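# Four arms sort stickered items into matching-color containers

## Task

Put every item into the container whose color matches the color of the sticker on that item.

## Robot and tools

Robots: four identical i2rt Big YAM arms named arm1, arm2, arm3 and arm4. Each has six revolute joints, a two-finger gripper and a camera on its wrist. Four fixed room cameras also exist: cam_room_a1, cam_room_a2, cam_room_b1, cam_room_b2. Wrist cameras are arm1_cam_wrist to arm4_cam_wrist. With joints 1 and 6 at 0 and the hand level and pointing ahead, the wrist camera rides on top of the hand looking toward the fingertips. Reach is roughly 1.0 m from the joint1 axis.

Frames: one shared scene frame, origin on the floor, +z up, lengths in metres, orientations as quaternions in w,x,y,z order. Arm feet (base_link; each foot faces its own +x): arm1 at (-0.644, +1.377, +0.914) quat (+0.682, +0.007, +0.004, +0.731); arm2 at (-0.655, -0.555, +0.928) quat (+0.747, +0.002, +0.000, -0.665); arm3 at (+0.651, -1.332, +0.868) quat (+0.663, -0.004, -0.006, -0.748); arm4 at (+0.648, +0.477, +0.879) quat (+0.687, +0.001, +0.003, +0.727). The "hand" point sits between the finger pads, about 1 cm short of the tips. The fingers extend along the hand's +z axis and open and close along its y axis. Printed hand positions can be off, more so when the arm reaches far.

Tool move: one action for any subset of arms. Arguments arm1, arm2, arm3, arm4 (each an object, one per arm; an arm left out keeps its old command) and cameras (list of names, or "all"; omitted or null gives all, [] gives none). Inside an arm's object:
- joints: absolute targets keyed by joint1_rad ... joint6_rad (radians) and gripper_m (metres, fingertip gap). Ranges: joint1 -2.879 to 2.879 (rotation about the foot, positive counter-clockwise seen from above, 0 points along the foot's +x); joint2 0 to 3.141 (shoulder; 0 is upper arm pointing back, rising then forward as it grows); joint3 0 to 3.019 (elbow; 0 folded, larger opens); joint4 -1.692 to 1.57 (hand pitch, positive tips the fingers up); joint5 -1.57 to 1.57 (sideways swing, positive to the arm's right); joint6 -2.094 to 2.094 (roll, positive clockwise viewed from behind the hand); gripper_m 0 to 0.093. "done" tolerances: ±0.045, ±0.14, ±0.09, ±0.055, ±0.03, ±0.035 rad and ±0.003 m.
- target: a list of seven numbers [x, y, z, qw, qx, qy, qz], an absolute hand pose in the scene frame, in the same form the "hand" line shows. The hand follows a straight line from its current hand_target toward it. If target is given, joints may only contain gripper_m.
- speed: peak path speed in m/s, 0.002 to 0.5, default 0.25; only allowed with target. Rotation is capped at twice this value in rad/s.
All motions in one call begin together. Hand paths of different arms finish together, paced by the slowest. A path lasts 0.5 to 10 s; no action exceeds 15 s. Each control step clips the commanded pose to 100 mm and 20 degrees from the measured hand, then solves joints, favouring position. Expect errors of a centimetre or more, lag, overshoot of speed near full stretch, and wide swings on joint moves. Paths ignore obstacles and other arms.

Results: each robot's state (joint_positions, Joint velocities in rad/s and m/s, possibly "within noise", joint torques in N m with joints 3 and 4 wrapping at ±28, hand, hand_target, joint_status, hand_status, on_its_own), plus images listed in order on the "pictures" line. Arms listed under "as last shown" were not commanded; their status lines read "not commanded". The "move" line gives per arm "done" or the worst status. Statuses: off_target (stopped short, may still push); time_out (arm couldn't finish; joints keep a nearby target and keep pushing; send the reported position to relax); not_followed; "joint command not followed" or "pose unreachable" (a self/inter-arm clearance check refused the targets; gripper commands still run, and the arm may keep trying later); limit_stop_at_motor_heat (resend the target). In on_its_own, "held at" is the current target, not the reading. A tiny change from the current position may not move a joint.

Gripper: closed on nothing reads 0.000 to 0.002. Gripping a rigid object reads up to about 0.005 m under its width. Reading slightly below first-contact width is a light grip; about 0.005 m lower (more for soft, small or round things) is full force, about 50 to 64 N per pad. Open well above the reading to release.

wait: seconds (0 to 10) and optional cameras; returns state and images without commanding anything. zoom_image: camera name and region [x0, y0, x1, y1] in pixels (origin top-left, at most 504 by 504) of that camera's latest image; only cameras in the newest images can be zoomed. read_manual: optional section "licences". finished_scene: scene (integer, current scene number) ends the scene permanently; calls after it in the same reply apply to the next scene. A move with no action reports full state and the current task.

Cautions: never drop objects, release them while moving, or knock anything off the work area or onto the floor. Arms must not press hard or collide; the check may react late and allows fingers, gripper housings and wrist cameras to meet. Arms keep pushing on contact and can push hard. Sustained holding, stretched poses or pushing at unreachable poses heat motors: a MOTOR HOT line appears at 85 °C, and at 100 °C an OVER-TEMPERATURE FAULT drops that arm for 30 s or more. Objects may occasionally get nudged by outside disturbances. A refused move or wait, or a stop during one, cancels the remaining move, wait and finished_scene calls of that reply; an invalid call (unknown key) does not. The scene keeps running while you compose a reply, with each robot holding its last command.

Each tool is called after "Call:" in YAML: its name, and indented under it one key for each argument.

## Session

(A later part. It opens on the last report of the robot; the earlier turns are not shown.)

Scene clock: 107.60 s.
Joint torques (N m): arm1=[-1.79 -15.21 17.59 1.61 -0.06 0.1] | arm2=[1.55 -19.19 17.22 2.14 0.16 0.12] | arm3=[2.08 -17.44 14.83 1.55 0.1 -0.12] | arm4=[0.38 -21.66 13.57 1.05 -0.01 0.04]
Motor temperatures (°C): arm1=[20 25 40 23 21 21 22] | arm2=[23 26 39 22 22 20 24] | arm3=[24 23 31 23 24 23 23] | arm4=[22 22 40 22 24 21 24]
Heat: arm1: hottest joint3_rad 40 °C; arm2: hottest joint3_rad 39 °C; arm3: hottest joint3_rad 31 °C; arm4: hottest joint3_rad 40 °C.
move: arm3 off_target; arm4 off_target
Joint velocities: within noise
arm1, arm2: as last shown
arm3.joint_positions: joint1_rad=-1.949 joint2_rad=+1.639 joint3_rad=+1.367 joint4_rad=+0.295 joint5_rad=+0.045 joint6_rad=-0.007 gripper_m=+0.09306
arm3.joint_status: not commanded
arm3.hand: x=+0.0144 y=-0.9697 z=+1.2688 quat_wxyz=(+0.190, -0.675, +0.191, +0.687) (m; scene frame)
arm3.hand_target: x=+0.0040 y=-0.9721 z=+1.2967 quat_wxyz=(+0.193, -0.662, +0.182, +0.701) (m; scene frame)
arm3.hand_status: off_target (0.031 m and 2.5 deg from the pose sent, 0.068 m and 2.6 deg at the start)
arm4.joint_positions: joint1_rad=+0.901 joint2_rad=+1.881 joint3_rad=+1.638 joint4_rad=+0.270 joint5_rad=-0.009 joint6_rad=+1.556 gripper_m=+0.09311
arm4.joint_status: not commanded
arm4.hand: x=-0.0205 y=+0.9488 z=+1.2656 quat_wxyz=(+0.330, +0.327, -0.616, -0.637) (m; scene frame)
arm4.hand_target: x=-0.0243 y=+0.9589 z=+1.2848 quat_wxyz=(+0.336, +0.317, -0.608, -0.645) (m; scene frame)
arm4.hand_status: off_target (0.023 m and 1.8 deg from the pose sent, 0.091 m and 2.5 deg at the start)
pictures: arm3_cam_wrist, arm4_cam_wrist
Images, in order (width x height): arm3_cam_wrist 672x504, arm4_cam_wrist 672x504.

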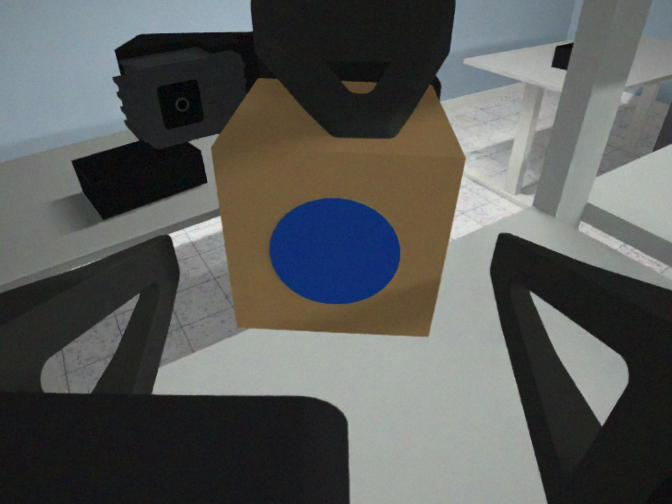

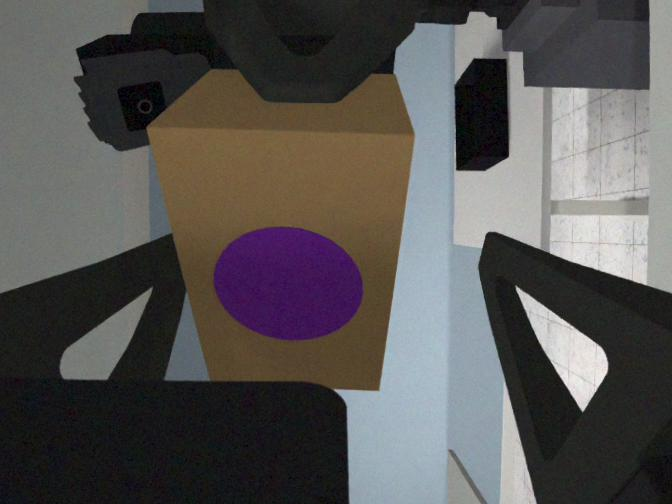

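Call:
move:
  arm3: {"joints":{"gripper_m":0.049}}
  arm4: {"target":[-0.028,0.961,1.303,-0.3363,-0.3174,0.6086,0.6447],"speed":0.1}
  cameras: ["arm4_cam_wrist","arm3_cam_wrist"]

Scene clock: 112.63 s.
Joint torques (N m): arm1=[-2.26 -15.21 17.72 1.54 -0.06 0.1] | arm2=[1.55 -19.08 17.22 2.11 0.16 0.09] | arm3=[2.14 -17.49 14.82 1.54 0.08 -0.11] | arm4=[0.32 -22.07 13.42 0.96 -0.03 0.07]
Motor temperatures (°C): arm1=[20 25 41 23 21 21 22] | arm2=[23 26 40 22 22 20 24] | arm3=[24 24 31 23 24 23 23] | arm4=[22 22 40 22 24 21 24]
Heat: arm1: hottest joint3_rad 41 °C; arm2: hottest joint3_rad 40 °C; arm3: hottest joint3_rad 31 °C; arm4: hottest joint3_rad 40 °C.
move: arm3 off_target; arm4 off_target
Joint velocities: within noise
arm1, arm2: as last shown
arm2.joint_positions: joint1_rad=+0.940 joint2_rad=+1.810 joint3_rad=+1.420 joint4_rad=+0.407 joint5_rad=+0.027 joint6_rad=+1.554 gripper_m=+0.05307
arm2.hand: x=+0.0181 y=-0.9429 z=+1.2693 quat_wxyz=(-0.623, -0.608, -0.349, -0.347) (m; scene frame)
arm3.joint_positions: joint1_rad=-1.949 joint2_rad=+1.639 joint3_rad=+1.367 joint4_rad=+0.295 joint5_rad=+0.046 joint6_rad=-0.008 gripper_m=+0.05280
arm3.joint_status: gripper_m off_target (ended at +0.05283, target +0.04900)
arm3.hand: x=+0.0145 y=-0.9696 z=+1.2688 quat_wxyz=(+0.190, -0.675, +0.191, +0.687) (m; scene frame)
arm3.hand_target: x=+0.0040 y=-0.9721 z=+1.2967 quat_wxyz=(+0.193, -0.662, +0.182, +0.701) (m; scene frame)
arm3.hand_status: not commanded
arm4.joint_positions: joint1_rad=+0.901 joint2_rad=+1.881 joint3_rad=+1.684 joint4_rad=+0.225 joint5_rad=-0.009 joint6_rad=+1.556 gripper_m=+0.09311
arm4.joint_status: not commanded
arm4.hand: x=-0.0236 y=+0.9511 z=+1.2834 quat_wxyz=(+0.330, +0.326, -0.615, -0.637) (m; scene frame)
arm4.hand_target: x=-0.0265 y=+0.9600 z=+1.3029 quat_wxyz=(+0.336, +0.317, -0.608, -0.645) (m; scene frame)
arm4.hand_status: off_target (0.022 m and 1.7 deg from the pose sent, 0.040 m and 1.8 deg at the start)
pictures: arm3_cam_wrist, arm4_cam_wrist
Images, in order (width x height): arm3_cam_wrist 672x504, arm4_cam_wrist 672x504.

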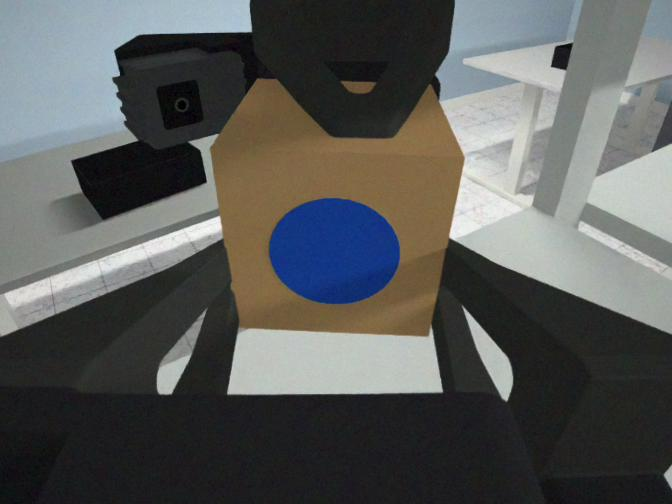

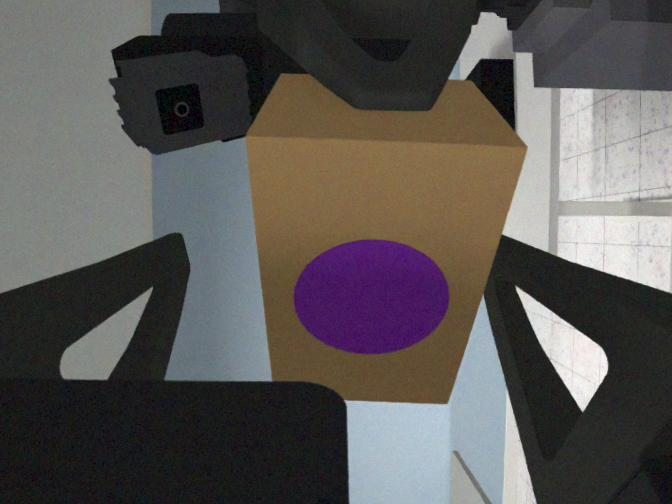

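Call:
move:
  arm4: {"target":[-0.028,0.961,1.294,-0.3363,-0.3174,0.6086,0.6447],"speed":0.1}
  arm2: {"joints":{"gripper_m":0.093}}
  cameras: ["arm4_cam_wrist"]

Scene clock: 116.77 s.
Joint torques (N m): arm1=[-2.32 -14.39 17.77 1.48 -0.06 0.12] | arm2=[1.55 -19.31 16.73 2.13 0.15 0.08] | arm3=[2.2 -17.38 14.8 1.72 0.07 -0.11] | arm4=[-0.09 -21.48 12.45 1.69 0.01 0.02]
Motor temperatures (°C): arm1=[20 25 41 23 21 21 22] | arm2=[23 26 41 22 22 20 24] | arm3=[24 24 31 23 24 23 23] | arm4=[22 23 41 22 24 21 24]
Heat: arm1: hottest joint3_rad 41 °C; arm2: hottest joint3_rad 41 °C; arm3: hottest joint3_rad 31 °C; arm4: hottest joint3_rad 41 °C.
move: arm2 done; arm4 off_target
Joint velocities: within noise
arm1, arm3: as last shown
arm2.joint_positions: joint1_rad=+0.940 joint2_rad=+1.810 joint3_rad=+1.427 joint4_rad=+0.407 joint5_rad=+0.027 joint6_rad=+1.556 gripper_m=+0.09293
arm2.joint_status: all done
arm2.hand: x=+0.0189 y=-0.9434 z=+1.2732 quat_wxyz=(-0.625, -0.606, -0.347, -0.349) (m; scene frame)
arm2.hand_target: x=+0.0325 y=-0.9436 z=+1.2946 quat_wxyz=(-0.632, -0.597, -0.339, -0.360) (m; scene frame)
arm2.hand_status: not commanded
arm3.joint_positions: joint1_rad=-1.949 joint2_rad=+1.639 joint3_rad=+1.367 joint4_rad=+0.291 joint5_rad=+0.046 joint6_rad=-0.008 gripper_m=+0.05280
arm3.hand: x=+0.0144 y=-0.9696 z=+1.2680 quat_wxyz=(+0.190, -0.676, +0.191, +0.686) (m; scene frame)
arm4.joint_positions: joint1_rad=+0.901 joint2_rad=+1.881 joint3_rad=+1.684 joint4_rad=+0.224 joint5_rad=-0.009 joint6_rad=+1.556 gripper_m=+0.09311
arm4.joint_status: not commanded
arm4.hand: x=-0.0236 y=+0.9511 z=+1.2833 quat_wxyz=(+0.330, +0.326, -0.615, -0.637) (m; scene frame)
arm4.hand_target: x=-0.0270 y=+0.9604 z=+1.2940 quat_wxyz=(+0.336, +0.317, -0.608, -0.645) (m; scene frame)
arm4.hand_status: off_target (0.015 m and 1.7 deg from the pose sent, 0.015 m and 1.7 deg at the start)
pictures: arm4_cam_wrist
Images, in order (width x height): arm4_cam_wrist 672x504.

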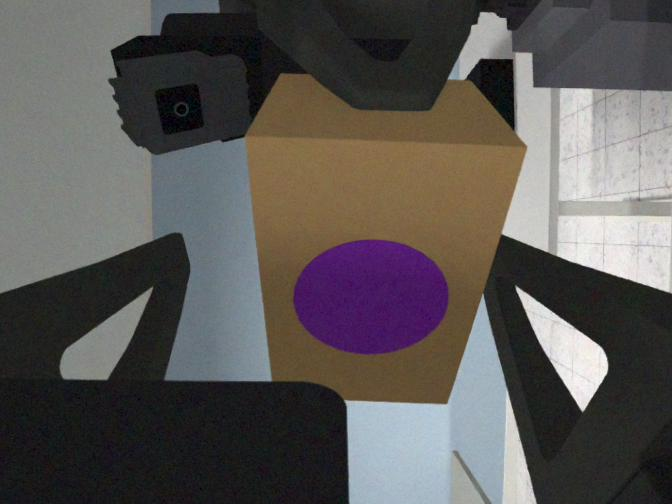

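Call:
move:
  arm4: {"target":[-0.028,0.961,1.283,-0.3363,-0.3174,0.6086,0.6447],"speed":0.1}
  arm2: {"target":[-0.16,-0.83,1.29,0.6321,0.5967,0.3393,0.3595],"speed":0.3}
  cameras: ["arm4_cam_wrist"]

Scene clock: 122.97 s.
Joint torques (N m): arm1=[-2.43 -15.56 17.78 1.59 -0.02 0.15] | arm2=[1.49 -11.11 10.51 3.08 0.14 0.06] | arm3=[2.2 -17.55 14.83 1.66 0.08 -0.12] | arm4=[0.38 -20.78 11.15 2.1 -0.02 0.01]
Motor temperatures (°C): arm1=[20 25 42 23 21 21 22] | arm2=[23 26 41 22 22 20 24] | arm3=[24 24 32 23 24 23 24] | arm4=[22 23 42 22 24 21 24]
Heat: arm1: hottest joint3_rad 42 °C; arm2: hottest joint3_rad 41 °C; arm3: hottest joint3_rad 32 °C; arm4: hottest joint3_rad 42 °C.
move: arm2 done; arm4 off_target
Joint velocities: within noise
arm1, arm3: as last shown
arm2.joint_positions: joint1_rad=+0.955 joint2_rad=+1.270 joint3_rad=+0.838 joint4_rad=+0.490 joint5_rad=+0.044 joint6_rad=+1.556 gripper_m=+0.09293
arm2.joint_status: not commanded
arm2.hand: x=-0.1617 y=-0.8348 z=+1.2947 quat_wxyz=(-0.635, -0.596, -0.340, -0.355) (m; scene frame)
arm2.hand_target: x=-0.1601 y=-0.8301 z=+1.2900 quat_wxyz=(-0.632, -0.597, -0.339, -0.359) (m; scene frame)
arm2.hand_status: done (0.007 m and 0.6 deg from the pose sent, 0.212 m and 2.1 deg at the start)
arm4.joint_positions: joint1_rad=+0.901 joint2_rad=+1.881 joint3_rad=+1.684 joint4_rad=+0.237 joint5_rad=-0.009 joint6_rad=+1.556 gripper_m=+0.09311
arm4.joint_status: not commanded
arm4.hand: x=-0.0235 y=+0.9511 z=+1.2865 quat_wxyz=(+0.332, +0.324, -0.611, -0.641) (m; scene frame)
arm4.hand_target: x=-0.0274 y=+0.9607 z=+1.2830 quat_wxyz=(+0.336, +0.317, -0.609, -0.645) (m; scene frame)
arm4.hand_status: off_target (0.011 m and 1.0 deg from the pose sent, 0.011 m and 1.7 deg at the start)
pictures: arm4_cam_wrist
Images, in order (width x height): arm4_cam_wrist 672x504.

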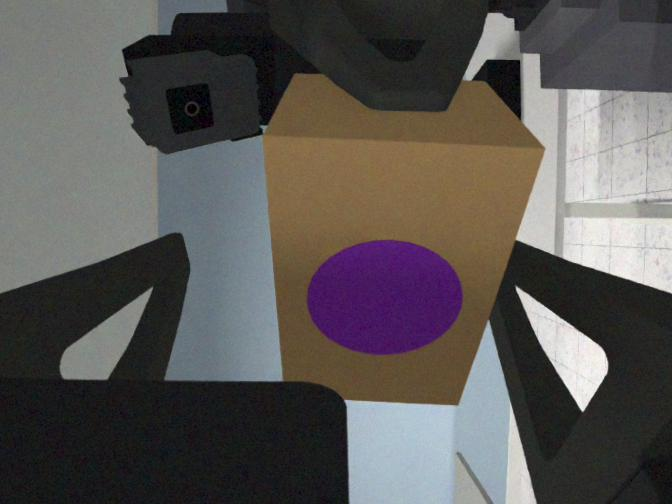

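Call:
move:
  arm4: {"target":[-0.028,0.961,1.270,-0.3363,-0.3174,0.6086,0.6447],"speed":0.1}
  arm3: {"target":[0.142,-1.025,1.295,0.1929,-0.6618,0.1820,0.7012],"speed":0.25}
  cameras: ["arm4_cam_wrist"]

Scene clock: 129.60 s.
Joint torques (N m): arm1=[-2.43 -15.91 17.77 1.5 -0.03 0.11] | arm2=[1.67 -11.11 10.5 3.08 0.14 0.07] | arm3=[0.44 -11.34 9.76 2.44 -0.11 -0.1] | arm4=[-0.03 -20.84 9.42 2.11 0.01 0.04]
Motor temperatures (°C): arm1=[20 25 43 23 21 21 22] | arm2=[23 26 39 22 22 20 24] | arm3=[24 24 32 23 24 23 24] | arm4=[22 23 43 22 24 21 24]
Heat: arm1: hottest joint3_rad 43 °C; arm2: hottest joint3_rad 39 °C; arm3: hottest joint3_rad 32 °C; arm4: hottest joint3_rad 43 °C.
move: arm3 done; arm4 off_target
Joint velocities: within noise
arm1, arm2: as last shown
arm3.joint_positions: joint1_rad=-1.970 joint2_rad=+1.268 joint3_rad=+1.020 joint4_rad=+0.305 joint5_rad=+0.007 joint6_rad=-0.008 gripper_m=+0.05280
arm3.joint_status: not commanded
arm3.hand: x=+0.1394 y=-1.0315 z=+1.2949 quat_wxyz=(+0.187, -0.666, +0.181, +0.699) (m; scene frame)
arm3.hand_target: x=+0.1421 y=-1.0250 z=+1.2949 quat_wxyz=(+0.193, -0.662, +0.182, +0.701) (m; scene frame)
arm3.hand_status: done (0.007 m and 0.8 deg from the pose sent, 0.142 m and 2.7 deg at the start)
arm4.joint_positions: joint1_rad=+0.901 joint2_rad=+1.883 joint3_rad=+1.684 joint4_rad=+0.268 joint5_rad=-0.009 joint6_rad=+1.556 gripper_m=+0.09311
arm4.joint_status: not commanded
arm4.hand: x=-0.0237 y=+0.9512 z=+1.2922 quat_wxyz=(+0.337, +0.319, -0.602, -0.650) (m; scene frame)
arm4.hand_target: x=-0.0272 y=+0.9605 z=+1.2699 quat_wxyz=(+0.336, +0.317, -0.609, -0.645) (m; scene frame)
arm4.hand_status: off_target (0.025 m and 1.0 deg from the pose sent, 0.020 m and 1.1 deg at the start)
pictures: arm4_cam_wrist
Images, in order (width x height): arm4_cam_wrist 672x504.

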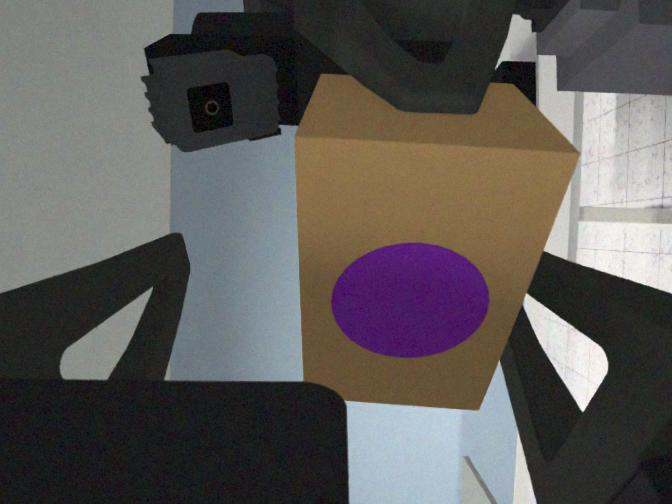

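Call:
move:
  arm4: {"target":[0.030,0.920,1.290,-0.3363,-0.3174,0.6086,0.6447],"speed":0.2}
  arm3: {"joints":{"joint2_rad":0.6,"joint3_rad":0.62,"joint4_rad":0,"joint5_rad":0}}
  cameras: []

Call:
move:
  arm4: {"target":[-0.026,0.960,1.294,-0.3363,-0.3174,0.6086,0.6447],"speed":0.15}
  arm3: {"joints":{"joint1_rad":1.1}}
  cameras: ["arm4_cam_wrist"]

Scene clock: 137.90 s.
Joint torques (N m): arm1=[-2.2 -15.91 17.48 1.99 -0.02 0.11] | arm2=[1.55 -11.16 10.48 3.06 0.15 0.06] | arm3=[0.38 -1.32 10.21 1.74 -0.09 -0.1] | arm4=[0.32 -20.25 9.5 1.98 -0.06 0.02]
Motor temperatures (°C): arm1=[20 25 43 23 21 21 22] | arm2=[23 26 38 22 22 20 23] | arm3=[24 24 32 23 24 23 24] | arm4=[22 24 42 22 24 21 24]
Heat: arm1: hottest joint3_rad 43 °C; arm2: hottest joint3_rad 38 °C; arm3: hottest joint3_rad 32 °C; arm4: hottest joint3_rad 42 °C.
move: arm3 done; arm4 done
Joint velocities: within noise
arm1.joint_positions: joint1_rad=-2.245 joint2_rad=+1.782 joint3_rad=+1.425 joint4_rad=+0.357 joint5_rad=-0.003 joint6_rad=+0.003 gripper_m=+0.06871
arm1.joint_status: not commanded
arm1.hand: x=-0.0039 y=+0.9372 z=+1.2558 quat_wxyz=(-0.670, -0.210, -0.680, +0.210) (m; scene frame)
arm1.hand_target: x=-0.0010 y=+0.9292 z=+1.2998 quat_wxyz=(-0.694, -0.206, -0.655, +0.218) (m; scene frame)
arm1.hand_status: not commanded
arm2: as last shown
arm3.joint_positions: joint1_rad=-1.970 joint2_rad=+0.597 joint3_rad=+0.621 joint4_rad=+0.002 joint5_rad=+0.002 joint6_rad=-0.008 gripper_m=+0.05280
arm3.joint_status: all done
arm3.hand: x=+0.3257 y=-1.1391 z=+1.2795 quat_wxyz=(+0.183, -0.677, +0.182, +0.689) (m; scene frame)
arm3.hand_target: x=+0.3272 y=-1.1351 z=+1.2775 quat_wxyz=(+0.187, -0.678, +0.185, +0.686) (m; scene frame)
arm3.hand_status: not commanded
arm4.joint_positions: joint1_rad=+0.901 joint2_rad=+1.723 joint3_rad=+1.459 joint4_rad=+0.300 joint5_rad=-0.009 joint6_rad=+1.557 gripper_m=+0.09311
arm4.joint_status: not commanded
arm4.hand: x=+0.0268 y=+0.9157 z=+1.2843 quat_wxyz=(+0.332, +0.325, -0.613, -0.639) (m; scene frame)
arm4.hand_target: x=+0.0300 y=+0.9199 z=+1.2899 quat_wxyz=(+0.336, +0.318, -0.609, -0.645) (m; scene frame)
arm4.hand_status: done (0.008 m and 1.2 deg from the pose sent, 0.062 m and 1.0 deg at the start)
pictures: none
No camera images: "cameras" was empty.

Scene clock: 140.43 s.
Joint torques (N m): arm1=[-3.14 -15.56 17.54 1.73 0.01 0.07] | arm2=[1.61 -11.05 10.48 3.07 0.16 0.06] | arm3=[1.9 -1.9 10.41 1.81 0.1 0.02] | arm4=[0.15 -21.3 13.74 1.13 -0.01 0.01]
Motor temperatures (°C): arm1=[20 25 43 23 21 21 22] | arm2=[23 26 37 22 22 20 23] | arm3=[24 24 32 23 25 23 24] | arm4=[22 24 42 22 24 21 24]
Heat: arm1: hottest joint3_rad 43 °C; arm2: hottest joint3_rad 37 °C; arm3: hottest joint3_rad 32 °C; arm4: hottest joint3_rad 42 °C.
move: arm3 done; arm4 off_target
Joint velocities: within noise
arm1, arm2: as last shown
arm3.joint_positions: joint1_rad=+1.091 joint2_rad=+0.604 joint3_rad=+0.619 joint4_rad=-0.001 joint5_rad=-0.002 joint6_rad=-0.018 gripper_m=+0.05291
arm3.joint_status: all done
arm3.hand: x=+0.9612 y=-1.5390 z=+1.2812 quat_wxyz=(-0.680, -0.197, -0.671, +0.221) (m; scene frame)
arm3.hand_target: x=+0.9619 y=-1.5357 z=+1.2836 quat_wxyz=(-0.684, -0.196, -0.669, +0.217) (m; scene frame)
arm3.hand_status: not commanded
arm4.joint_positions: joint1_rad=+0.901 joint2_rad=+1.873 joint3_rad=+1.654 joint4_rad=+0.249 joint5_rad=-0.009 joint6_rad=+1.557 gripper_m=+0.09311
arm4.joint_status: not commanded
arm4.hand: x=-0.0201 y=+0.9485 z=+1.2769 quat_wxyz=(+0.331, +0.326, -0.615, -0.637) (m; scene frame)
arm4.hand_target: x=-0.0246 y=+0.9589 z=+1.2936 quat_wxyz=(+0.336, +0.318, -0.608, -0.645) (m; scene frame)
arm4.hand_status: off_target (0.021 m and 1.6 deg from the pose sent, 0.070 m and 1.2 deg at the start)
pictures: arm4_cam_wrist
Images, in order (width x height): arm4_cam_wrist 672x504.

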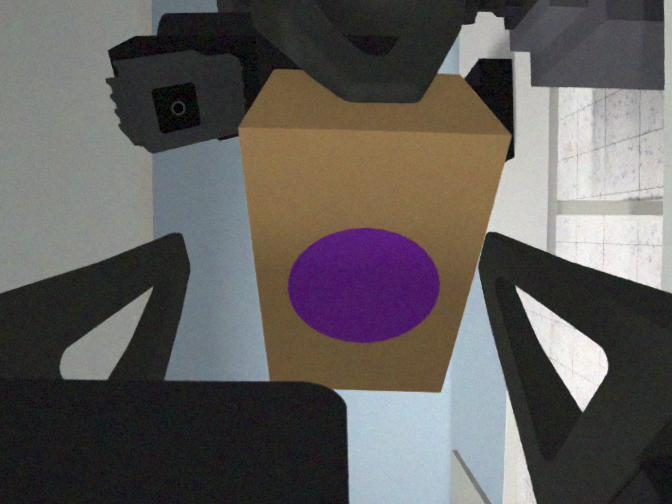

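Call:
move:
  arm4: {"joints":{"gripper_m":0.039}}
  arm3: {"target":[1.165,-1.72,0.98,0,0,1,0],"speed":0.35}
  cameras: ["arm4_cam_wrist","arm3_cam_wrist"]

Scene clock: 147.13 s.
Joint torques (N m): arm1=[-1.9 -15.91 17.1 2 -0.01 0.06] | arm2=[1.61 -11.11 10.48 3.07 0.14 0.06] | arm3=[1.85 -24.06 12.96 -0.58 0.06 -0.13] | arm4=[0.5 -21.71 13.72 1.2 -0.02 0.03]
Motor temperatures (°C): arm1=[20 25 43 23 21 21 23] | arm2=[23 26 36 22 22 20 23] | arm3=[24 24 32 23 24 23 24] | arm4=[22 25 42 22 24 21 25]
Heat: arm1: hottest joint3_rad 43 °C; arm2: hottest joint3_rad 36 °C; arm3: hottest joint3_rad 32 °C; arm4: hottest joint3_rad 42 °C.
move: arm3 off_target; arm4 off_target
Joint velocities: within noise
arm1, arm2: as last shown
arm1.joint_positions: joint1_rad=-2.245 joint2_rad=+1.782 joint3_rad=+1.430 joint4_rad=+0.358 joint5_rad=-0.003 joint6_rad=+0.004 gripper_m=+0.06871
arm1.hand: x=-0.0033 y=+0.9368 z=+1.2588 quat_wxyz=(-0.672, -0.210, -0.678, +0.210) (m; scene frame)
arm3.joint_positions: joint1_rad=+1.029 joint2_rad=+2.101 joint3_rad=+1.857 joint4_rad=-1.384 joint5_rad=-0.013 joint6_rad=-0.643 gripper_m=+0.05291
arm3.joint_status: not commanded
arm3.hand: x=+1.1473 y=-1.7158 z=+0.9585 quat_wxyz=(+0.018, -0.010, -1.000, -0.016) (m; scene frame)
arm3.hand_target: x=+1.1640 y=-1.7192 z=+0.9802 quat_wxyz=(+0.000, +0.000, -1.000, +0.000) (m; scene frame)
arm3.hand_status: off_target (0.028 m and 3.0 deg from the pose sent, 0.406 m and 95.7 deg at the start)
arm4.joint_positions: joint1_rad=+0.901 joint2_rad=+1.875 joint3_rad=+1.654 joint4_rad=+0.243 joint5_rad=-0.009 joint6_rad=+1.559 gripper_m=+0.04422
arm4.joint_status: gripper_m off_target (ended at +0.04425, target +0.03900)
arm4.hand: x=-0.0206 y=+0.9489 z=+1.2736 quat_wxyz=(+0.330, +0.327, -0.618, -0.635) (m; scene frame)
arm4.hand_target: x=-0.0245 y=+0.9589 z=+1.2936 quat_wxyz=(+0.336, +0.318, -0.608, -0.645) (m; scene frame)
arm4.hand_status: not commanded
pictures: arm3_cam_wrist, arm4_cam_wrist
Images, in order (width x height): arm3_cam_wrist 672x504, arm4_cam_wrist 672x504.

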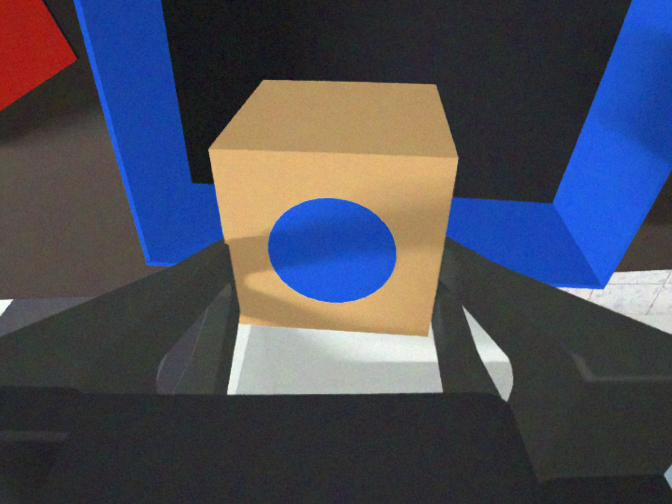

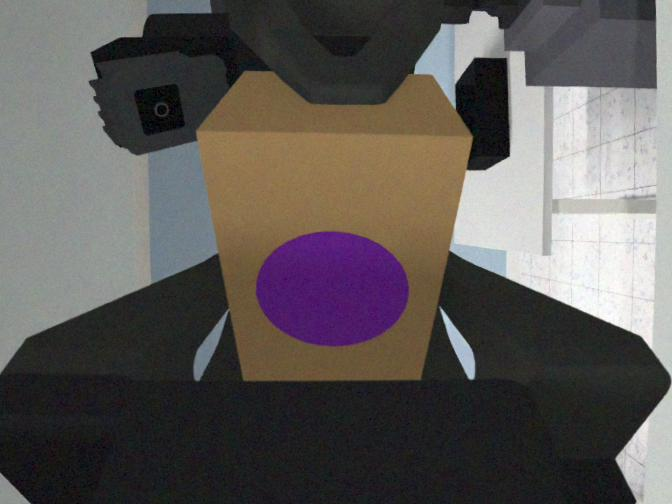

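Call:
move:
  arm1: {"joints":{"gripper_m":0.093}}
  arm3: {"target":[1.178,-1.74,0.776,0,0,1,0],"speed":0.3}
  cameras: ["arm3_cam_wrist","arm4_cam_wrist"]

Call:
move:
  arm1: {"target":[-0.13,1.016,1.30,0.694,0.206,0.655,-0.218],"speed":0.3}
  arm3: {"target":[1.178,-1.74,0.757,0,0,1,0],"speed":0.15}
  cameras: ["arm3_cam_wrist","arm4_cam_wrist"]

Scene clock: 165.20 s.
Joint torques (N m): arm1=[-2.26 -15.97 17.05 1.77 0.02 0.06] | arm2=[1.44 -10.93 10.5 3.1 0.15 0.06] | arm3=[1.32 -23.3 8.9 0.59 -0.05 -0.11] | arm4=[0.03 -21.25 13.7 1.13 -0.01 0.01]
Motor temperatures (°C): arm1=[20 25 44 23 21 21 23] | arm2=[23 26 35 22 22 20 23] | arm3=[24 25 34 23 24 23 24] | arm4=[22 25 43 22 24 21 25]
Heat: arm1: hottest joint3_rad 44 °C; arm2: hottest joint3_rad 35 °C; arm3: hottest joint3_rad 34 °C; arm4: hottest joint3_rad 43 °C.
move: arm1 done; arm3 off_target
Joint velocities: within noise
arm1.joint_positions: joint1_rad=-2.245 joint2_rad=+1.782 joint3_rad=+1.430 joint4_rad=+0.358 joint5_rad=-0.003 joint6_rad=+0.004 gripper_m=+0.09296
arm1.joint_status: all done
arm1.hand: x=-0.0033 y=+0.9368 z=+1.2588 quat_wxyz=(-0.672, -0.210, -0.678, +0.210) (m; scene frame)
arm1.hand_target: x=-0.0010 y=+0.9292 z=+1.2998 quat_wxyz=(-0.694, -0.206, -0.655, +0.218) (m; scene frame)
arm1.hand_status: not commanded
arm2, arm4: as last shown
arm3.joint_positions: joint1_rad=+1.027 joint2_rad=+2.349 joint3_rad=+1.811 joint4_rad=-1.053 joint5_rad=-0.010 joint6_rad=-0.653 gripper_m=+0.05289
arm3.joint_status: not commanded
arm3.hand: x=+1.1707 y=-1.7383 z=+0.7846 quat_wxyz=(+0.004, -0.006, -1.000, -0.003) (m; scene frame)
arm3.hand_target: x=+1.1777 y=-1.7399 z=+0.7761 quat_wxyz=(+0.000, +0.000, -1.000, +0.000) (m; scene frame)
arm3.hand_status: off_target (0.011 m and 0.9 deg from the pose sent, 0.187 m and 3.0 deg at the start)
pictures: arm3_cam_wrist, arm4_cam_wrist
Images, in order (width x height): arm3_cam_wrist 672x504, arm4_cam_wrist 672x504.

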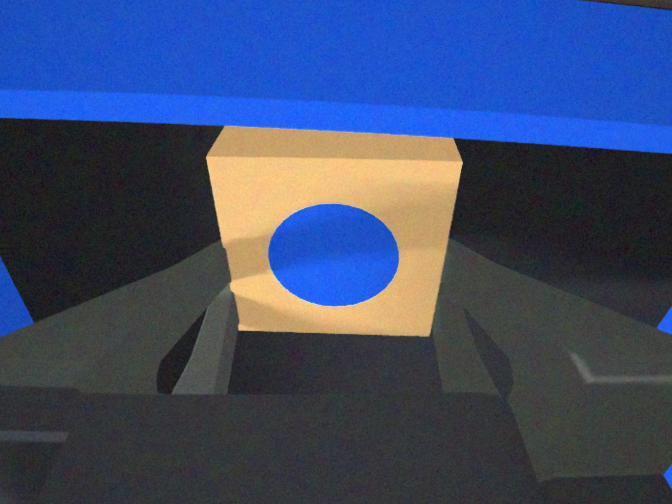

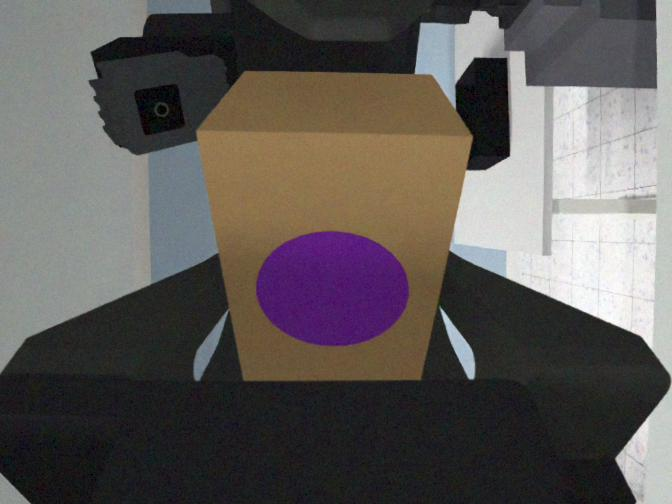

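Scene clock: 166.40 s.
Joint torques (N m): arm1=[-2.32 -8.88 11.48 2.22 -0.05 0.07] | arm2=[1.61 -11.16 10.5 3.07 0.14 0.06] | arm3=[1.49 -21.13 8.32 1.58 -0.03 -0.06] | arm4=[0.62 -21.25 13.71 1.24 -0.01 0.03]
Motor temperatures (°C): arm1=[20 25 44 23 21 21 23] | arm2=[23 26 35 23 22 20 23] | arm3=[24 25 34 23 24 23 24] | arm4=[22 25 43 22 24 21 25]
Heat: arm1: hottest joint3_rad 44 °C; arm2: hottest joint3_rad 35 °C; arm3: hottest joint3_rad 34 °C; arm4: hottest joint3_rad 43 °C.
move: arm1 done; arm3 off_target
Joint velocities: arm1=[within noise] | arm2=[-0.044 -0.005 0.002 -0.007 -0.022 0.022 0] | arm3=[within noise] | arm4=[within noise]
arm1.joint_positions: joint1_rad=-2.247 joint2_rad=+1.387 joint3_rad=+1.019 joint4_rad=+0.426 joint5_rad=-0.008 joint6_rad=+0.004 gripper_m=+0.09296
arm1.joint_status: not commanded
arm1.hand: x=-0.1269 y=+1.0223 z=+1.2972 quat_wxyz=(-0.690, -0.203, -0.661, +0.214) (m; scene frame)
arm1.hand_target: x=-0.1301 y=+1.0161 z=+1.2999 quat_wxyz=(-0.694, -0.206, -0.655, +0.218) (m; scene frame)
arm1.hand_status: done (0.008 m and 1.0 deg from the pose sent, 0.155 m and 3.8 deg at the start)
arm2, arm4: as last shown
arm3.joint_positions: joint1_rad=+1.027 joint2_rad=+2.349 joint3_rad=+1.811 joint4_rad=-1.044 joint5_rad=-0.011 joint6_rad=-0.659 gripper_m=+0.05289
arm3.joint_status: not commanded
arm3.hand: x=+1.1725 y=-1.7395 z=+0.7846 quat_wxyz=(+0.001, -0.003, -1.000, -0.001) (m; scene frame)
arm3.hand_target: x=+1.1767 y=-1.7392 z=+0.7578 quat_wxyz=(+0.000, +0.000, -1.000, +0.000) (m; scene frame)
arm3.hand_status: off_target (0.028 m and 0.3 deg from the pose sent, 0.029 m and 0.9 deg at the start)
pictures: arm3_cam_wrist, arm4_cam_wrist
Images, in order (width x height): arm3_cam_wrist 672x504, arm4_cam_wrist 672x504.

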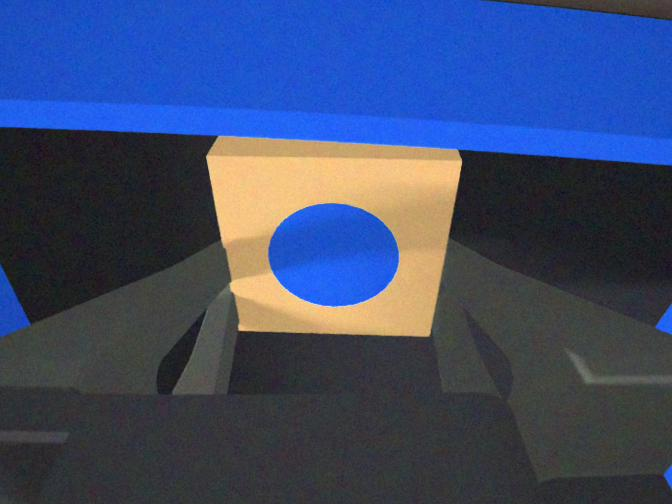

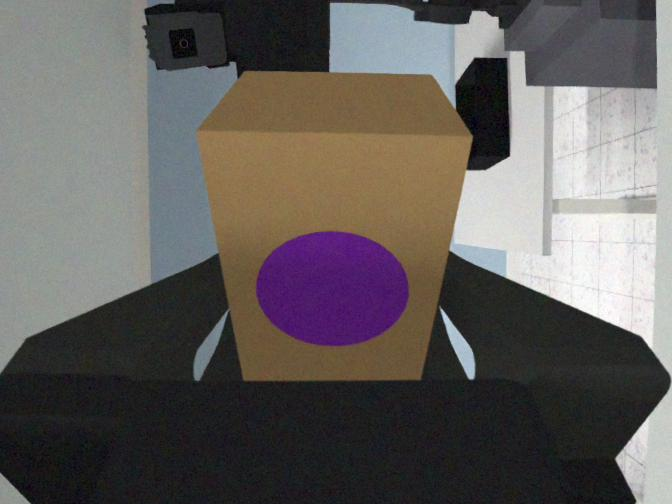

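Call:
move:
  arm3: {"target":[1.178,-1.74,0.738,0,0,1,0],"speed":0.15}
  arm4: {"target":[0.18,0.805,1.30,-0.3363,-0.3174,0.6086,0.6447],"speed":0.25}
  cameras: []

Call:
move:
  arm4: {"joints":{"joint2_rad":0.6,"joint3_rad":0.62,"joint4_rad":0,"joint5_rad":0}}
  cameras: ["arm3_cam_wrist"]

Call:
move:
  arm4: {"joints":{"joint1_rad":-1.3,"joint6_rad":0}}
  cameras: ["arm3_cam_wrist","arm4_cam_wrist"]

Scene clock: 173.57 s.
Joint torques (N m): arm1=[-2.67 -8.59 11.55 2.24 -0.07 0.08] | arm2=[1.61 -11.11 10.5 3.06 0.15 0.06] | arm3=[1.44 -18.9 7.64 1.99 0.01 -0.04] | arm4=[1.9 -11.22 9.8 1.48 0.2 0.04]
Motor temperatures (°C): arm1=[20 26 43 23 21 21 22] | arm2=[23 26 35 23 22 20 23] | arm3=[24 25 33 23 24 23 24] | arm4=[22 26 43 22 24 21 26]
Heat: arm1: hottest joint3_rad 43 °C; arm2: hottest joint3_rad 35 °C; arm3: hottest joint3_rad 33 °C; arm4: hottest joint3_rad 43 °C.
move: arm3 off_target; arm4 done
Joint velocities: within noise
arm1, arm2: as last shown
arm1.hand_target: x=-0.1301 y=+1.0160 z=+1.2999 quat_wxyz=(-0.694, -0.206, -0.655, +0.218) (m; scene frame)
arm3.joint_positions: joint1_rad=+1.027 joint2_rad=+2.349 joint3_rad=+1.811 joint4_rad=-1.021 joint5_rad=-0.011 joint6_rad=-0.659 gripper_m=+0.05289
arm3.joint_status: not commanded
arm3.hand: x=+1.1770 y=-1.7429 z=+0.7846 quat_wxyz=(-0.009, -0.002, -1.000, +0.006) (m; scene frame)
arm3.hand_target: x=+1.1752 y=-1.7381 z=+0.7400 quat_wxyz=(+0.000, +0.000, -1.000, +0.000) (m; scene frame)
arm3.hand_status: off_target (0.047 m and 1.2 deg from the pose sent, 0.047 m and 0.3 deg at the start)
arm4.joint_positions: joint1_rad=+0.901 joint2_rad=+1.229 joint3_rad=+0.947 joint4_rad=+0.329 joint5_rad=+0.001 joint6_rad=+1.559 gripper_m=+0.04422
arm4.joint_status: not commanded
arm4.hand: x=+0.1826 y=+0.8081 z=+1.2951 quat_wxyz=(+0.331, +0.320, -0.611, -0.644) (m; scene frame)
arm4.hand_target: x=+0.1800 y=+0.8050 z=+1.2998 quat_wxyz=(+0.336, +0.318, -0.609, -0.645) (m; scene frame)
arm4.hand_status: done (0.006 m and 0.7 deg from the pose sent, 0.248 m and 2.0 deg at the start)
pictures: none
No camera images: "cameras" was empty.

Scene clock: 174.90 s.
Joint torques (N m): arm1=[-2.55 -8.82 11.59 2.45 -0.03 0.1] | arm2=[1.49 -11.22 10.51 3.07 0.16 0.06] | arm3=[1.44 -18.96 7.62 2 -0.01 -0.05] | arm4=[1.26 -1.32 10.67 0.99 0.05 0.02]
Motor temperatures (°C): arm1=[20 26 43 23 21 21 22] | arm2=[23 26 35 23 22 20 23] | arm3=[24 25 33 23 24 23 24] | arm4=[22 26 43 22 24 21 26]
Heat: arm1: hottest joint3_rad 43 °C; arm2: hottest joint3_rad 35 °C; arm3: hottest joint3_rad 33 °C; arm4: hottest joint3_rad 43 °C.
move: arm4 done
Joint velocities: within noise
arm1, arm3: as last shown
arm2.joint_positions: joint1_rad=+0.955 joint2_rad=+1.270 joint3_rad=+0.838 joint4_rad=+0.490 joint5_rad=+0.044 joint6_rad=+1.556 gripper_m=+0.09293
arm2.joint_status: not commanded
arm2.hand: x=-0.1617 y=-0.8348 z=+1.2947 quat_wxyz=(-0.635, -0.596, -0.340, -0.355) (m; scene frame)
arm2.hand_target: x=-0.1601 y=-0.8301 z=+1.2900 quat_wxyz=(-0.632, -0.597, -0.339, -0.359) (m; scene frame)
arm2.hand_status: not commanded
arm4.joint_positions: joint1_rad=+0.901 joint2_rad=+0.594 joint3_rad=+0.609 joint4_rad=+0.010 joint5_rad=+0.001 joint6_rad=+1.559 gripper_m=+0.04422
arm4.joint_status: all done
arm4.hand: x=+0.3442 y=+0.6944 z=+1.2901 quat_wxyz=(+0.328, +0.323, -0.618, -0.637) (m; scene frame)
arm4.hand_target: x=+0.3413 y=+0.6927 z=+1.2929 quat_wxyz=(+0.332, +0.325, -0.619, -0.633) (m; scene frame)
arm4.hand_status: not commanded
pictures: arm3_cam_wrist
Images, in order (width x height): arm3_cam_wrist 672x504.

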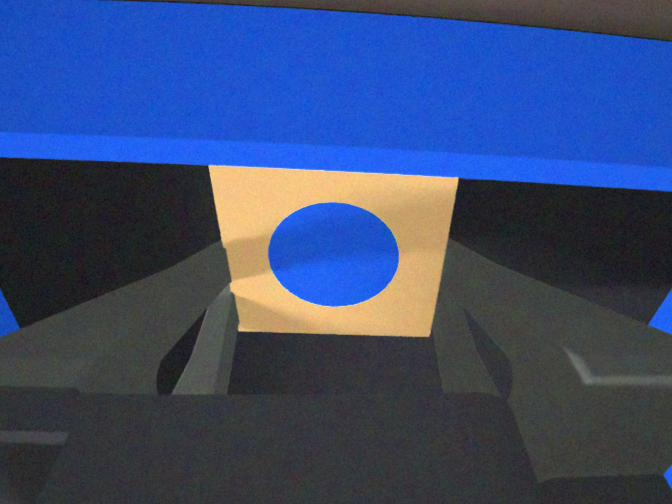

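Scene clock: 177.10 s.
Joint torques (N m): arm1=[-2.02 -9 11.73 2.33 -0.08 0.1] | arm2=[1.55 -10.93 10.45 3.07 0.15 0.06] | arm3=[1.49 -19.08 7.71 1.99 0 -0.04] | arm4=[0.32 -0.85 10.63 1.1 0.07 -0.11]
Motor temperatures (°C): arm1=[20 26 43 23 21 21 22] | arm2=[23 26 35 23 22 20 23] | arm3=[24 25 33 23 24 23 24] | arm4=[22 25 43 22 24 21 26]
Heat: arm1: hottest joint3_rad 43 °C; arm2: hottest joint3_rad 35 °C; arm3: hottest joint3_rad 33 °C; arm4: hottest joint3_rad 43 °C.
move: arm4 done
Joint velocities: within noise
arm1, arm2, arm3: as last shown
arm4.joint_positions: joint1_rad=-1.298 joint2_rad=+0.594 joint3_rad=+0.609 joint4_rad=+0.010 joint5_rad=+0.001 joint6_rad=+0.014 gripper_m=+0.04421
arm4.joint_status: all done
arm4.hand: x=+1.0039 y=+0.5990 z=+1.2873 quat_wxyz=(-0.703, +0.110, -0.692, -0.121) (m; scene frame)
arm4.hand_target: x=+1.0055 y=+0.5991 z=+1.2901 quat_wxyz=(-0.703, +0.115, -0.692, -0.116) (m; scene frame)
arm4.hand_status: not commanded
pictures: arm3_cam_wrist, arm4_cam_wrist
Images, in order (width x height): arm3_cam_wrist 672x504, arm4_cam_wrist 672x504.

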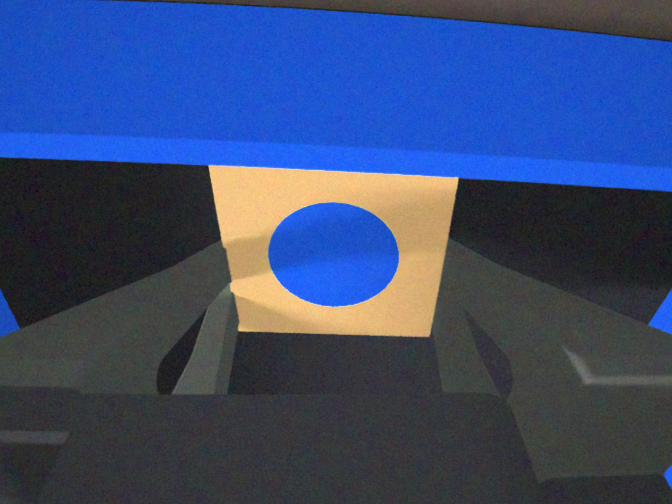

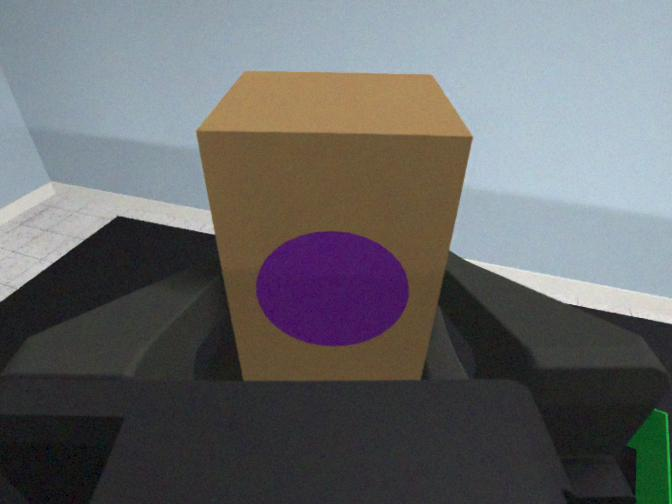

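Call:
move:
  arm3: {"joints":{"joint2_rad":2.40,"joint3_rad":1.80,"joint4_rad":-1.0}}
  arm4: {"target":[1.115,0.69,0.98,0,0,1,0],"speed":0.35}
  cameras: ["arm3_cam_wrist","arm4_cam_wrist"]

Scene clock: 186.33 s.
Joint torques (N m): arm1=[-2.84 -8.94 11.58 2.41 -0.04 0.08] | arm2=[1.49 -11.11 10.47 3.11 0.15 0.06] | arm3=[1.38 -20.72 6.65 0.88 0.01 -0.05] | arm4=[0.15 -17.32 10.93 -0.42 0.01 0.15]
Motor temperatures (°C): arm1=[20 26 42 23 21 21 22] | arm2=[23 26 34 23 22 20 23] | arm3=[24 25 32 23 24 23 24] | arm4=[22 25 42 22 24 21 26]
Heat: arm1: hottest joint3_rad 42 °C; arm2: hottest joint3_rad 34 °C; arm3: hottest joint3_rad 32 °C; arm4: hottest joint3_rad 42 °C.
move: arm3 done; arm4 off_target
Joint velocities: within noise
arm1, arm2: as last shown
arm3.joint_positions: joint1_rad=+1.027 joint2_rad=+2.349 joint3_rad=+1.811 joint4_rad=-1.022 joint5_rad=-0.011 joint6_rad=-0.659 gripper_m=+0.05289
arm3.joint_status: all done
arm3.hand: x=+1.1769 y=-1.7429 z=+0.7846 quat_wxyz=(-0.008, -0.002, -1.000, +0.006) (m; scene frame)
arm3.hand_target: x=+1.1695 y=-1.7336 z=+0.7484 quat_wxyz=(+0.008, +0.000, -1.000, -0.006) (m; scene frame)
arm3.hand_status: not commanded
arm4.joint_positions: joint1_rad=-1.192 joint2_rad=+1.744 joint3_rad=+1.320 joint4_rad=-1.174 joint5_rad=+0.002 joint6_rad=+0.413 gripper_m=+0.04420
arm4.joint_status: not commanded
arm4.hand: x=+1.0979 y=+0.6859 z=+0.9651 quat_wxyz=(+0.014, +0.011, -1.000, +0.008) (m; scene frame)
arm4.hand_target: x=+1.1143 y=+0.6896 z=+0.9801 quat_wxyz=(+0.000, +0.000, -1.000, +0.000) (m; scene frame)
arm4.hand_status: off_target (0.023 m and 2.3 deg from the pose sent, 0.339 m and 92.5 deg at the start)
pictures: arm3_cam_wrist, arm4_cam_wrist
Images, in order (width x height): arm3_cam_wrist 672x504, arm4_cam_wrist 672x504.

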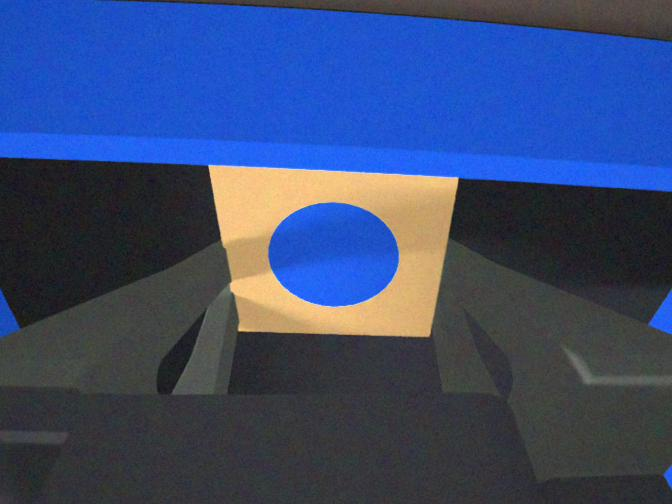

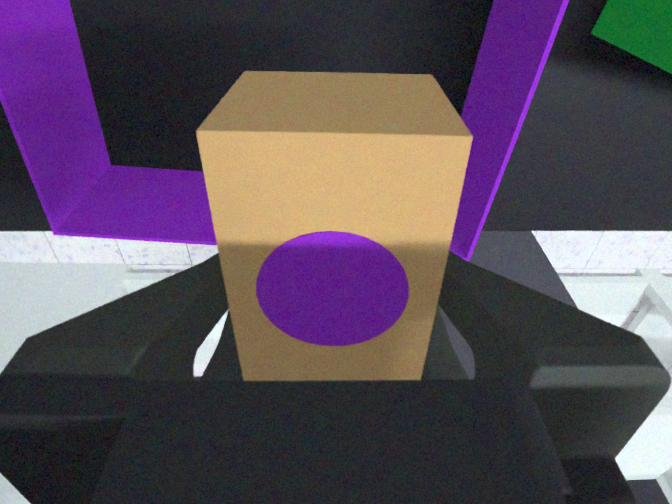

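Call:
move:
  arm3: {"joints":{"gripper_m":0.08}}
  arm4: {"target":[1.15,0.733,0.776,0,0,1,0],"speed":0.3}
  cameras: ["arm3_cam_wrist","arm4_cam_wrist"]

Call:
move:
  arm3: {"target":[1.165,-1.738,0.97,0,0,1,0],"speed":0.25}
  arm4: {"target":[1.15,0.733,0.755,0,0,1,0],"speed":0.15}
  cameras: ["arm3_cam_wrist","arm4_cam_wrist"]

Scene clock: 195.83 s.
Joint torques (N m): arm1=[-2.49 -9.17 11.54 2.32 -0.02 0.08] | arm2=[1.49 -11.05 10.47 3.06 0.14 0.06] | arm3=[1.44 -24.59 7.1 0.29 0.01 -0.06] | arm4=[1.03 -21.89 8.24 0.14 0.05 0.14]
Motor temperatures (°C): arm1=[20 26 41 23 21 21 22] | arm2=[23 26 34 23 22 20 23] | arm3=[24 26 31 23 24 23 24] | arm4=[22 25 43 22 24 21 26]
Heat: arm1: hottest joint3_rad 41 °C; arm2: hottest joint3_rad 34 °C; arm3: hottest joint3_rad 31 °C; arm4: hottest joint3_rad 43 °C.
move: arm3 done; arm4 off_target
Joint velocities: within noise
arm1, arm2: as last shown
arm3.joint_positions: joint1_rad=+1.027 joint2_rad=+2.389 joint3_rad=+1.803 joint4_rad=-1.009 joint5_rad=-0.011 joint6_rad=-0.659 gripper_m=+0.07996
arm3.joint_status: all done
arm3.hand: x=+1.1690 y=-1.7370 z=+0.7566 quat_wxyz=(+0.006, -0.003, -1.000, -0.005) (m; scene frame)
arm3.hand_target: x=+1.1695 y=-1.7335 z=+0.7483 quat_wxyz=(+0.008, +0.000, -1.000, -0.006) (m; scene frame)
arm3.hand_status: not commanded
arm4.joint_positions: joint1_rad=-1.159 joint2_rad=+2.152 joint3_rad=+1.350 joint4_rad=-0.813 joint5_rad=+0.001 joint6_rad=+0.459 gripper_m=+0.04420
arm4.joint_status: not commanded
arm4.hand: x=+1.1306 y=+0.7206 z=+0.7655 quat_wxyz=(+0.022, +0.005, -1.000, +0.012) (m; scene frame)
arm4.hand_target: x=+1.1495 y=+0.7328 z=+0.7768 quat_wxyz=(+0.000, +0.000, -1.000, +0.000) (m; scene frame)
arm4.hand_status: off_target (0.025 m and 2.9 deg from the pose sent, 0.202 m and 2.3 deg at the start)
pictures: arm3_cam_wrist, arm4_cam_wrist
Images, in order (width x height): arm3_cam_wrist 672x504, arm4_cam_wrist 672x504.

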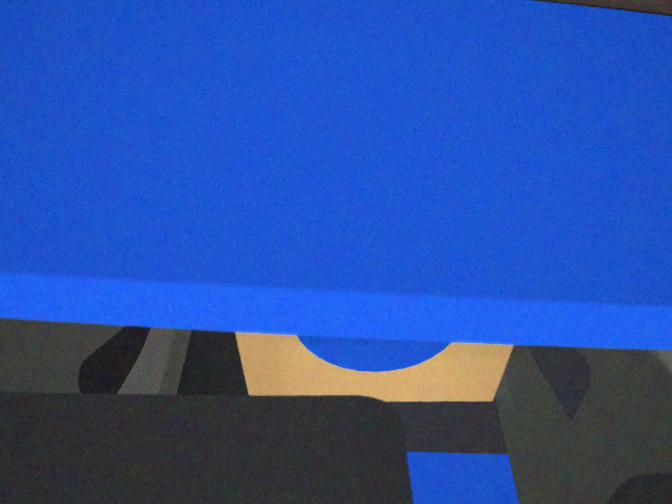

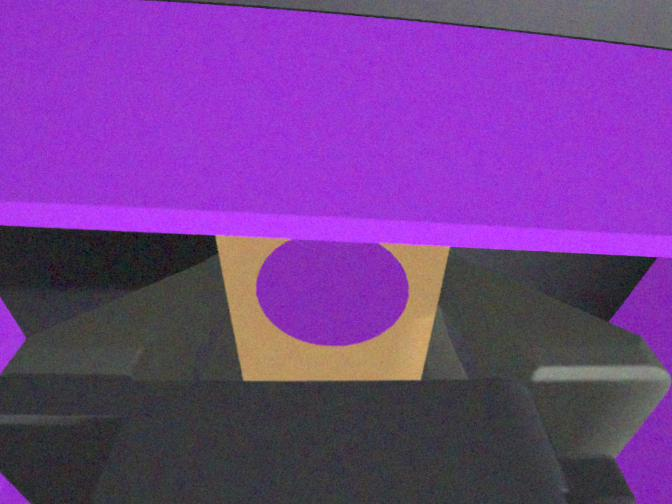

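Scene clock: 197.43 s.
Joint torques (N m): arm1=[-3.37 -9.52 11.58 2.32 -0.04 0.03] | arm2=[1.55 -10.99 10.5 3.03 0.15 0.07] | arm3=[0.5 -24.47 12.15 -0.53 0.03 -0.12] | arm4=[1.2 -19.78 8.14 0.5 0.08 0.11]
Motor temperatures (°C): arm1=[20 26 41 23 21 21 22] | arm2=[23 26 34 23 22 20 23] | arm3=[24 26 31 23 24 23 24] | arm4=[22 25 43 22 24 21 26]
Heat: arm1: hottest joint3_rad 41 °C; arm2: hottest joint3_rad 34 °C; arm3: hottest joint3_rad 31 °C; arm4: hottest joint3_rad 43 °C.
move: arm3 off_target; arm4 off_target
Joint velocities: within noise
arm1, arm2: as last shown
arm3.joint_positions: joint1_rad=+1.027 joint2_rad=+2.139 joint3_rad=+1.907 joint4_rad=-1.384 joint5_rad=-0.011 joint6_rad=-0.665 gripper_m=+0.07996
arm3.joint_status: not commanded
arm3.hand: x=+1.1585 y=-1.7262 z=+0.9534 quat_wxyz=(+0.014, +0.000, -1.000, -0.011) (m; scene frame)
arm3.hand_target: x=+1.1644 y=-1.7376 z=+0.9703 quat_wxyz=(+0.000, +0.000, -1.000, +0.000) (m; scene frame)
arm3.hand_status: off_target (0.021 m and 2.0 deg from the pose sent, 0.213 m and 0.9 deg at the start)
arm4.joint_positions: joint1_rad=-1.159 joint2_rad=+2.162 joint3_rad=+1.350 joint4_rad=-0.779 joint5_rad=+0.001 joint6_rad=+0.461 gripper_m=+0.04420
arm4.joint_status: not commanded
arm4.hand: x=+1.1360 y=+0.7235 z=+0.7602 quat_wxyz=(+0.011, +0.003, -1.000, +0.006) (m; scene frame)
arm4.hand_target: x=+1.1495 y=+0.7328 z=+0.7556 quat_wxyz=(+0.000, +0.000, -1.000, +0.000) (m; scene frame)
arm4.hand_status: off_target (0.018 m and 1.5 deg from the pose sent, 0.025 m and 3.0 deg at the start)
pictures: arm3_cam_wrist, arm4_cam_wrist
Images, in order (width x height): arm3_cam_wrist 672x504, arm4_cam_wrist 672x504.

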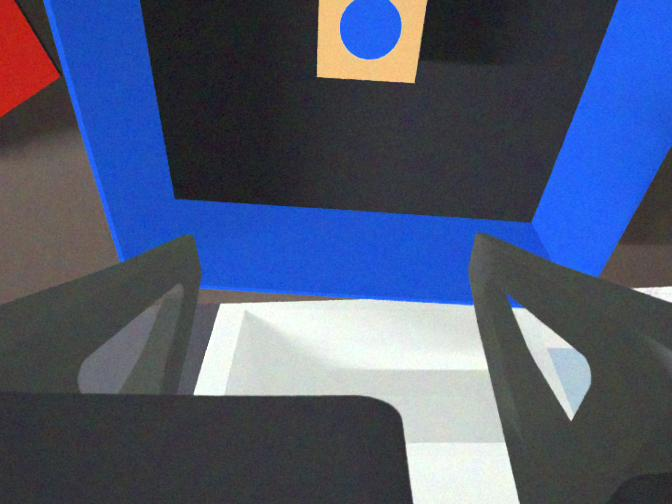

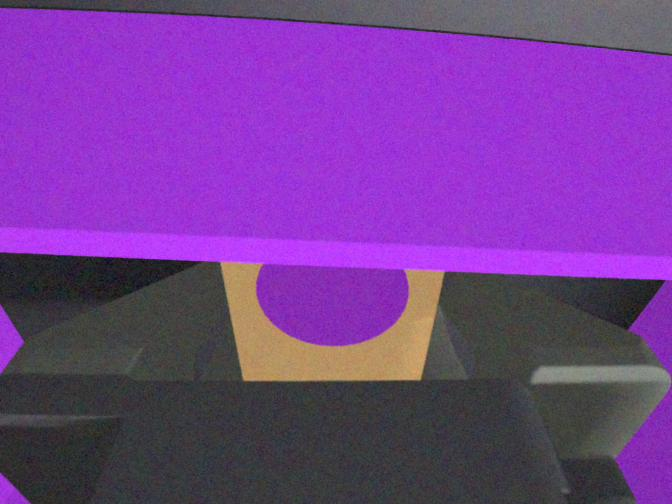

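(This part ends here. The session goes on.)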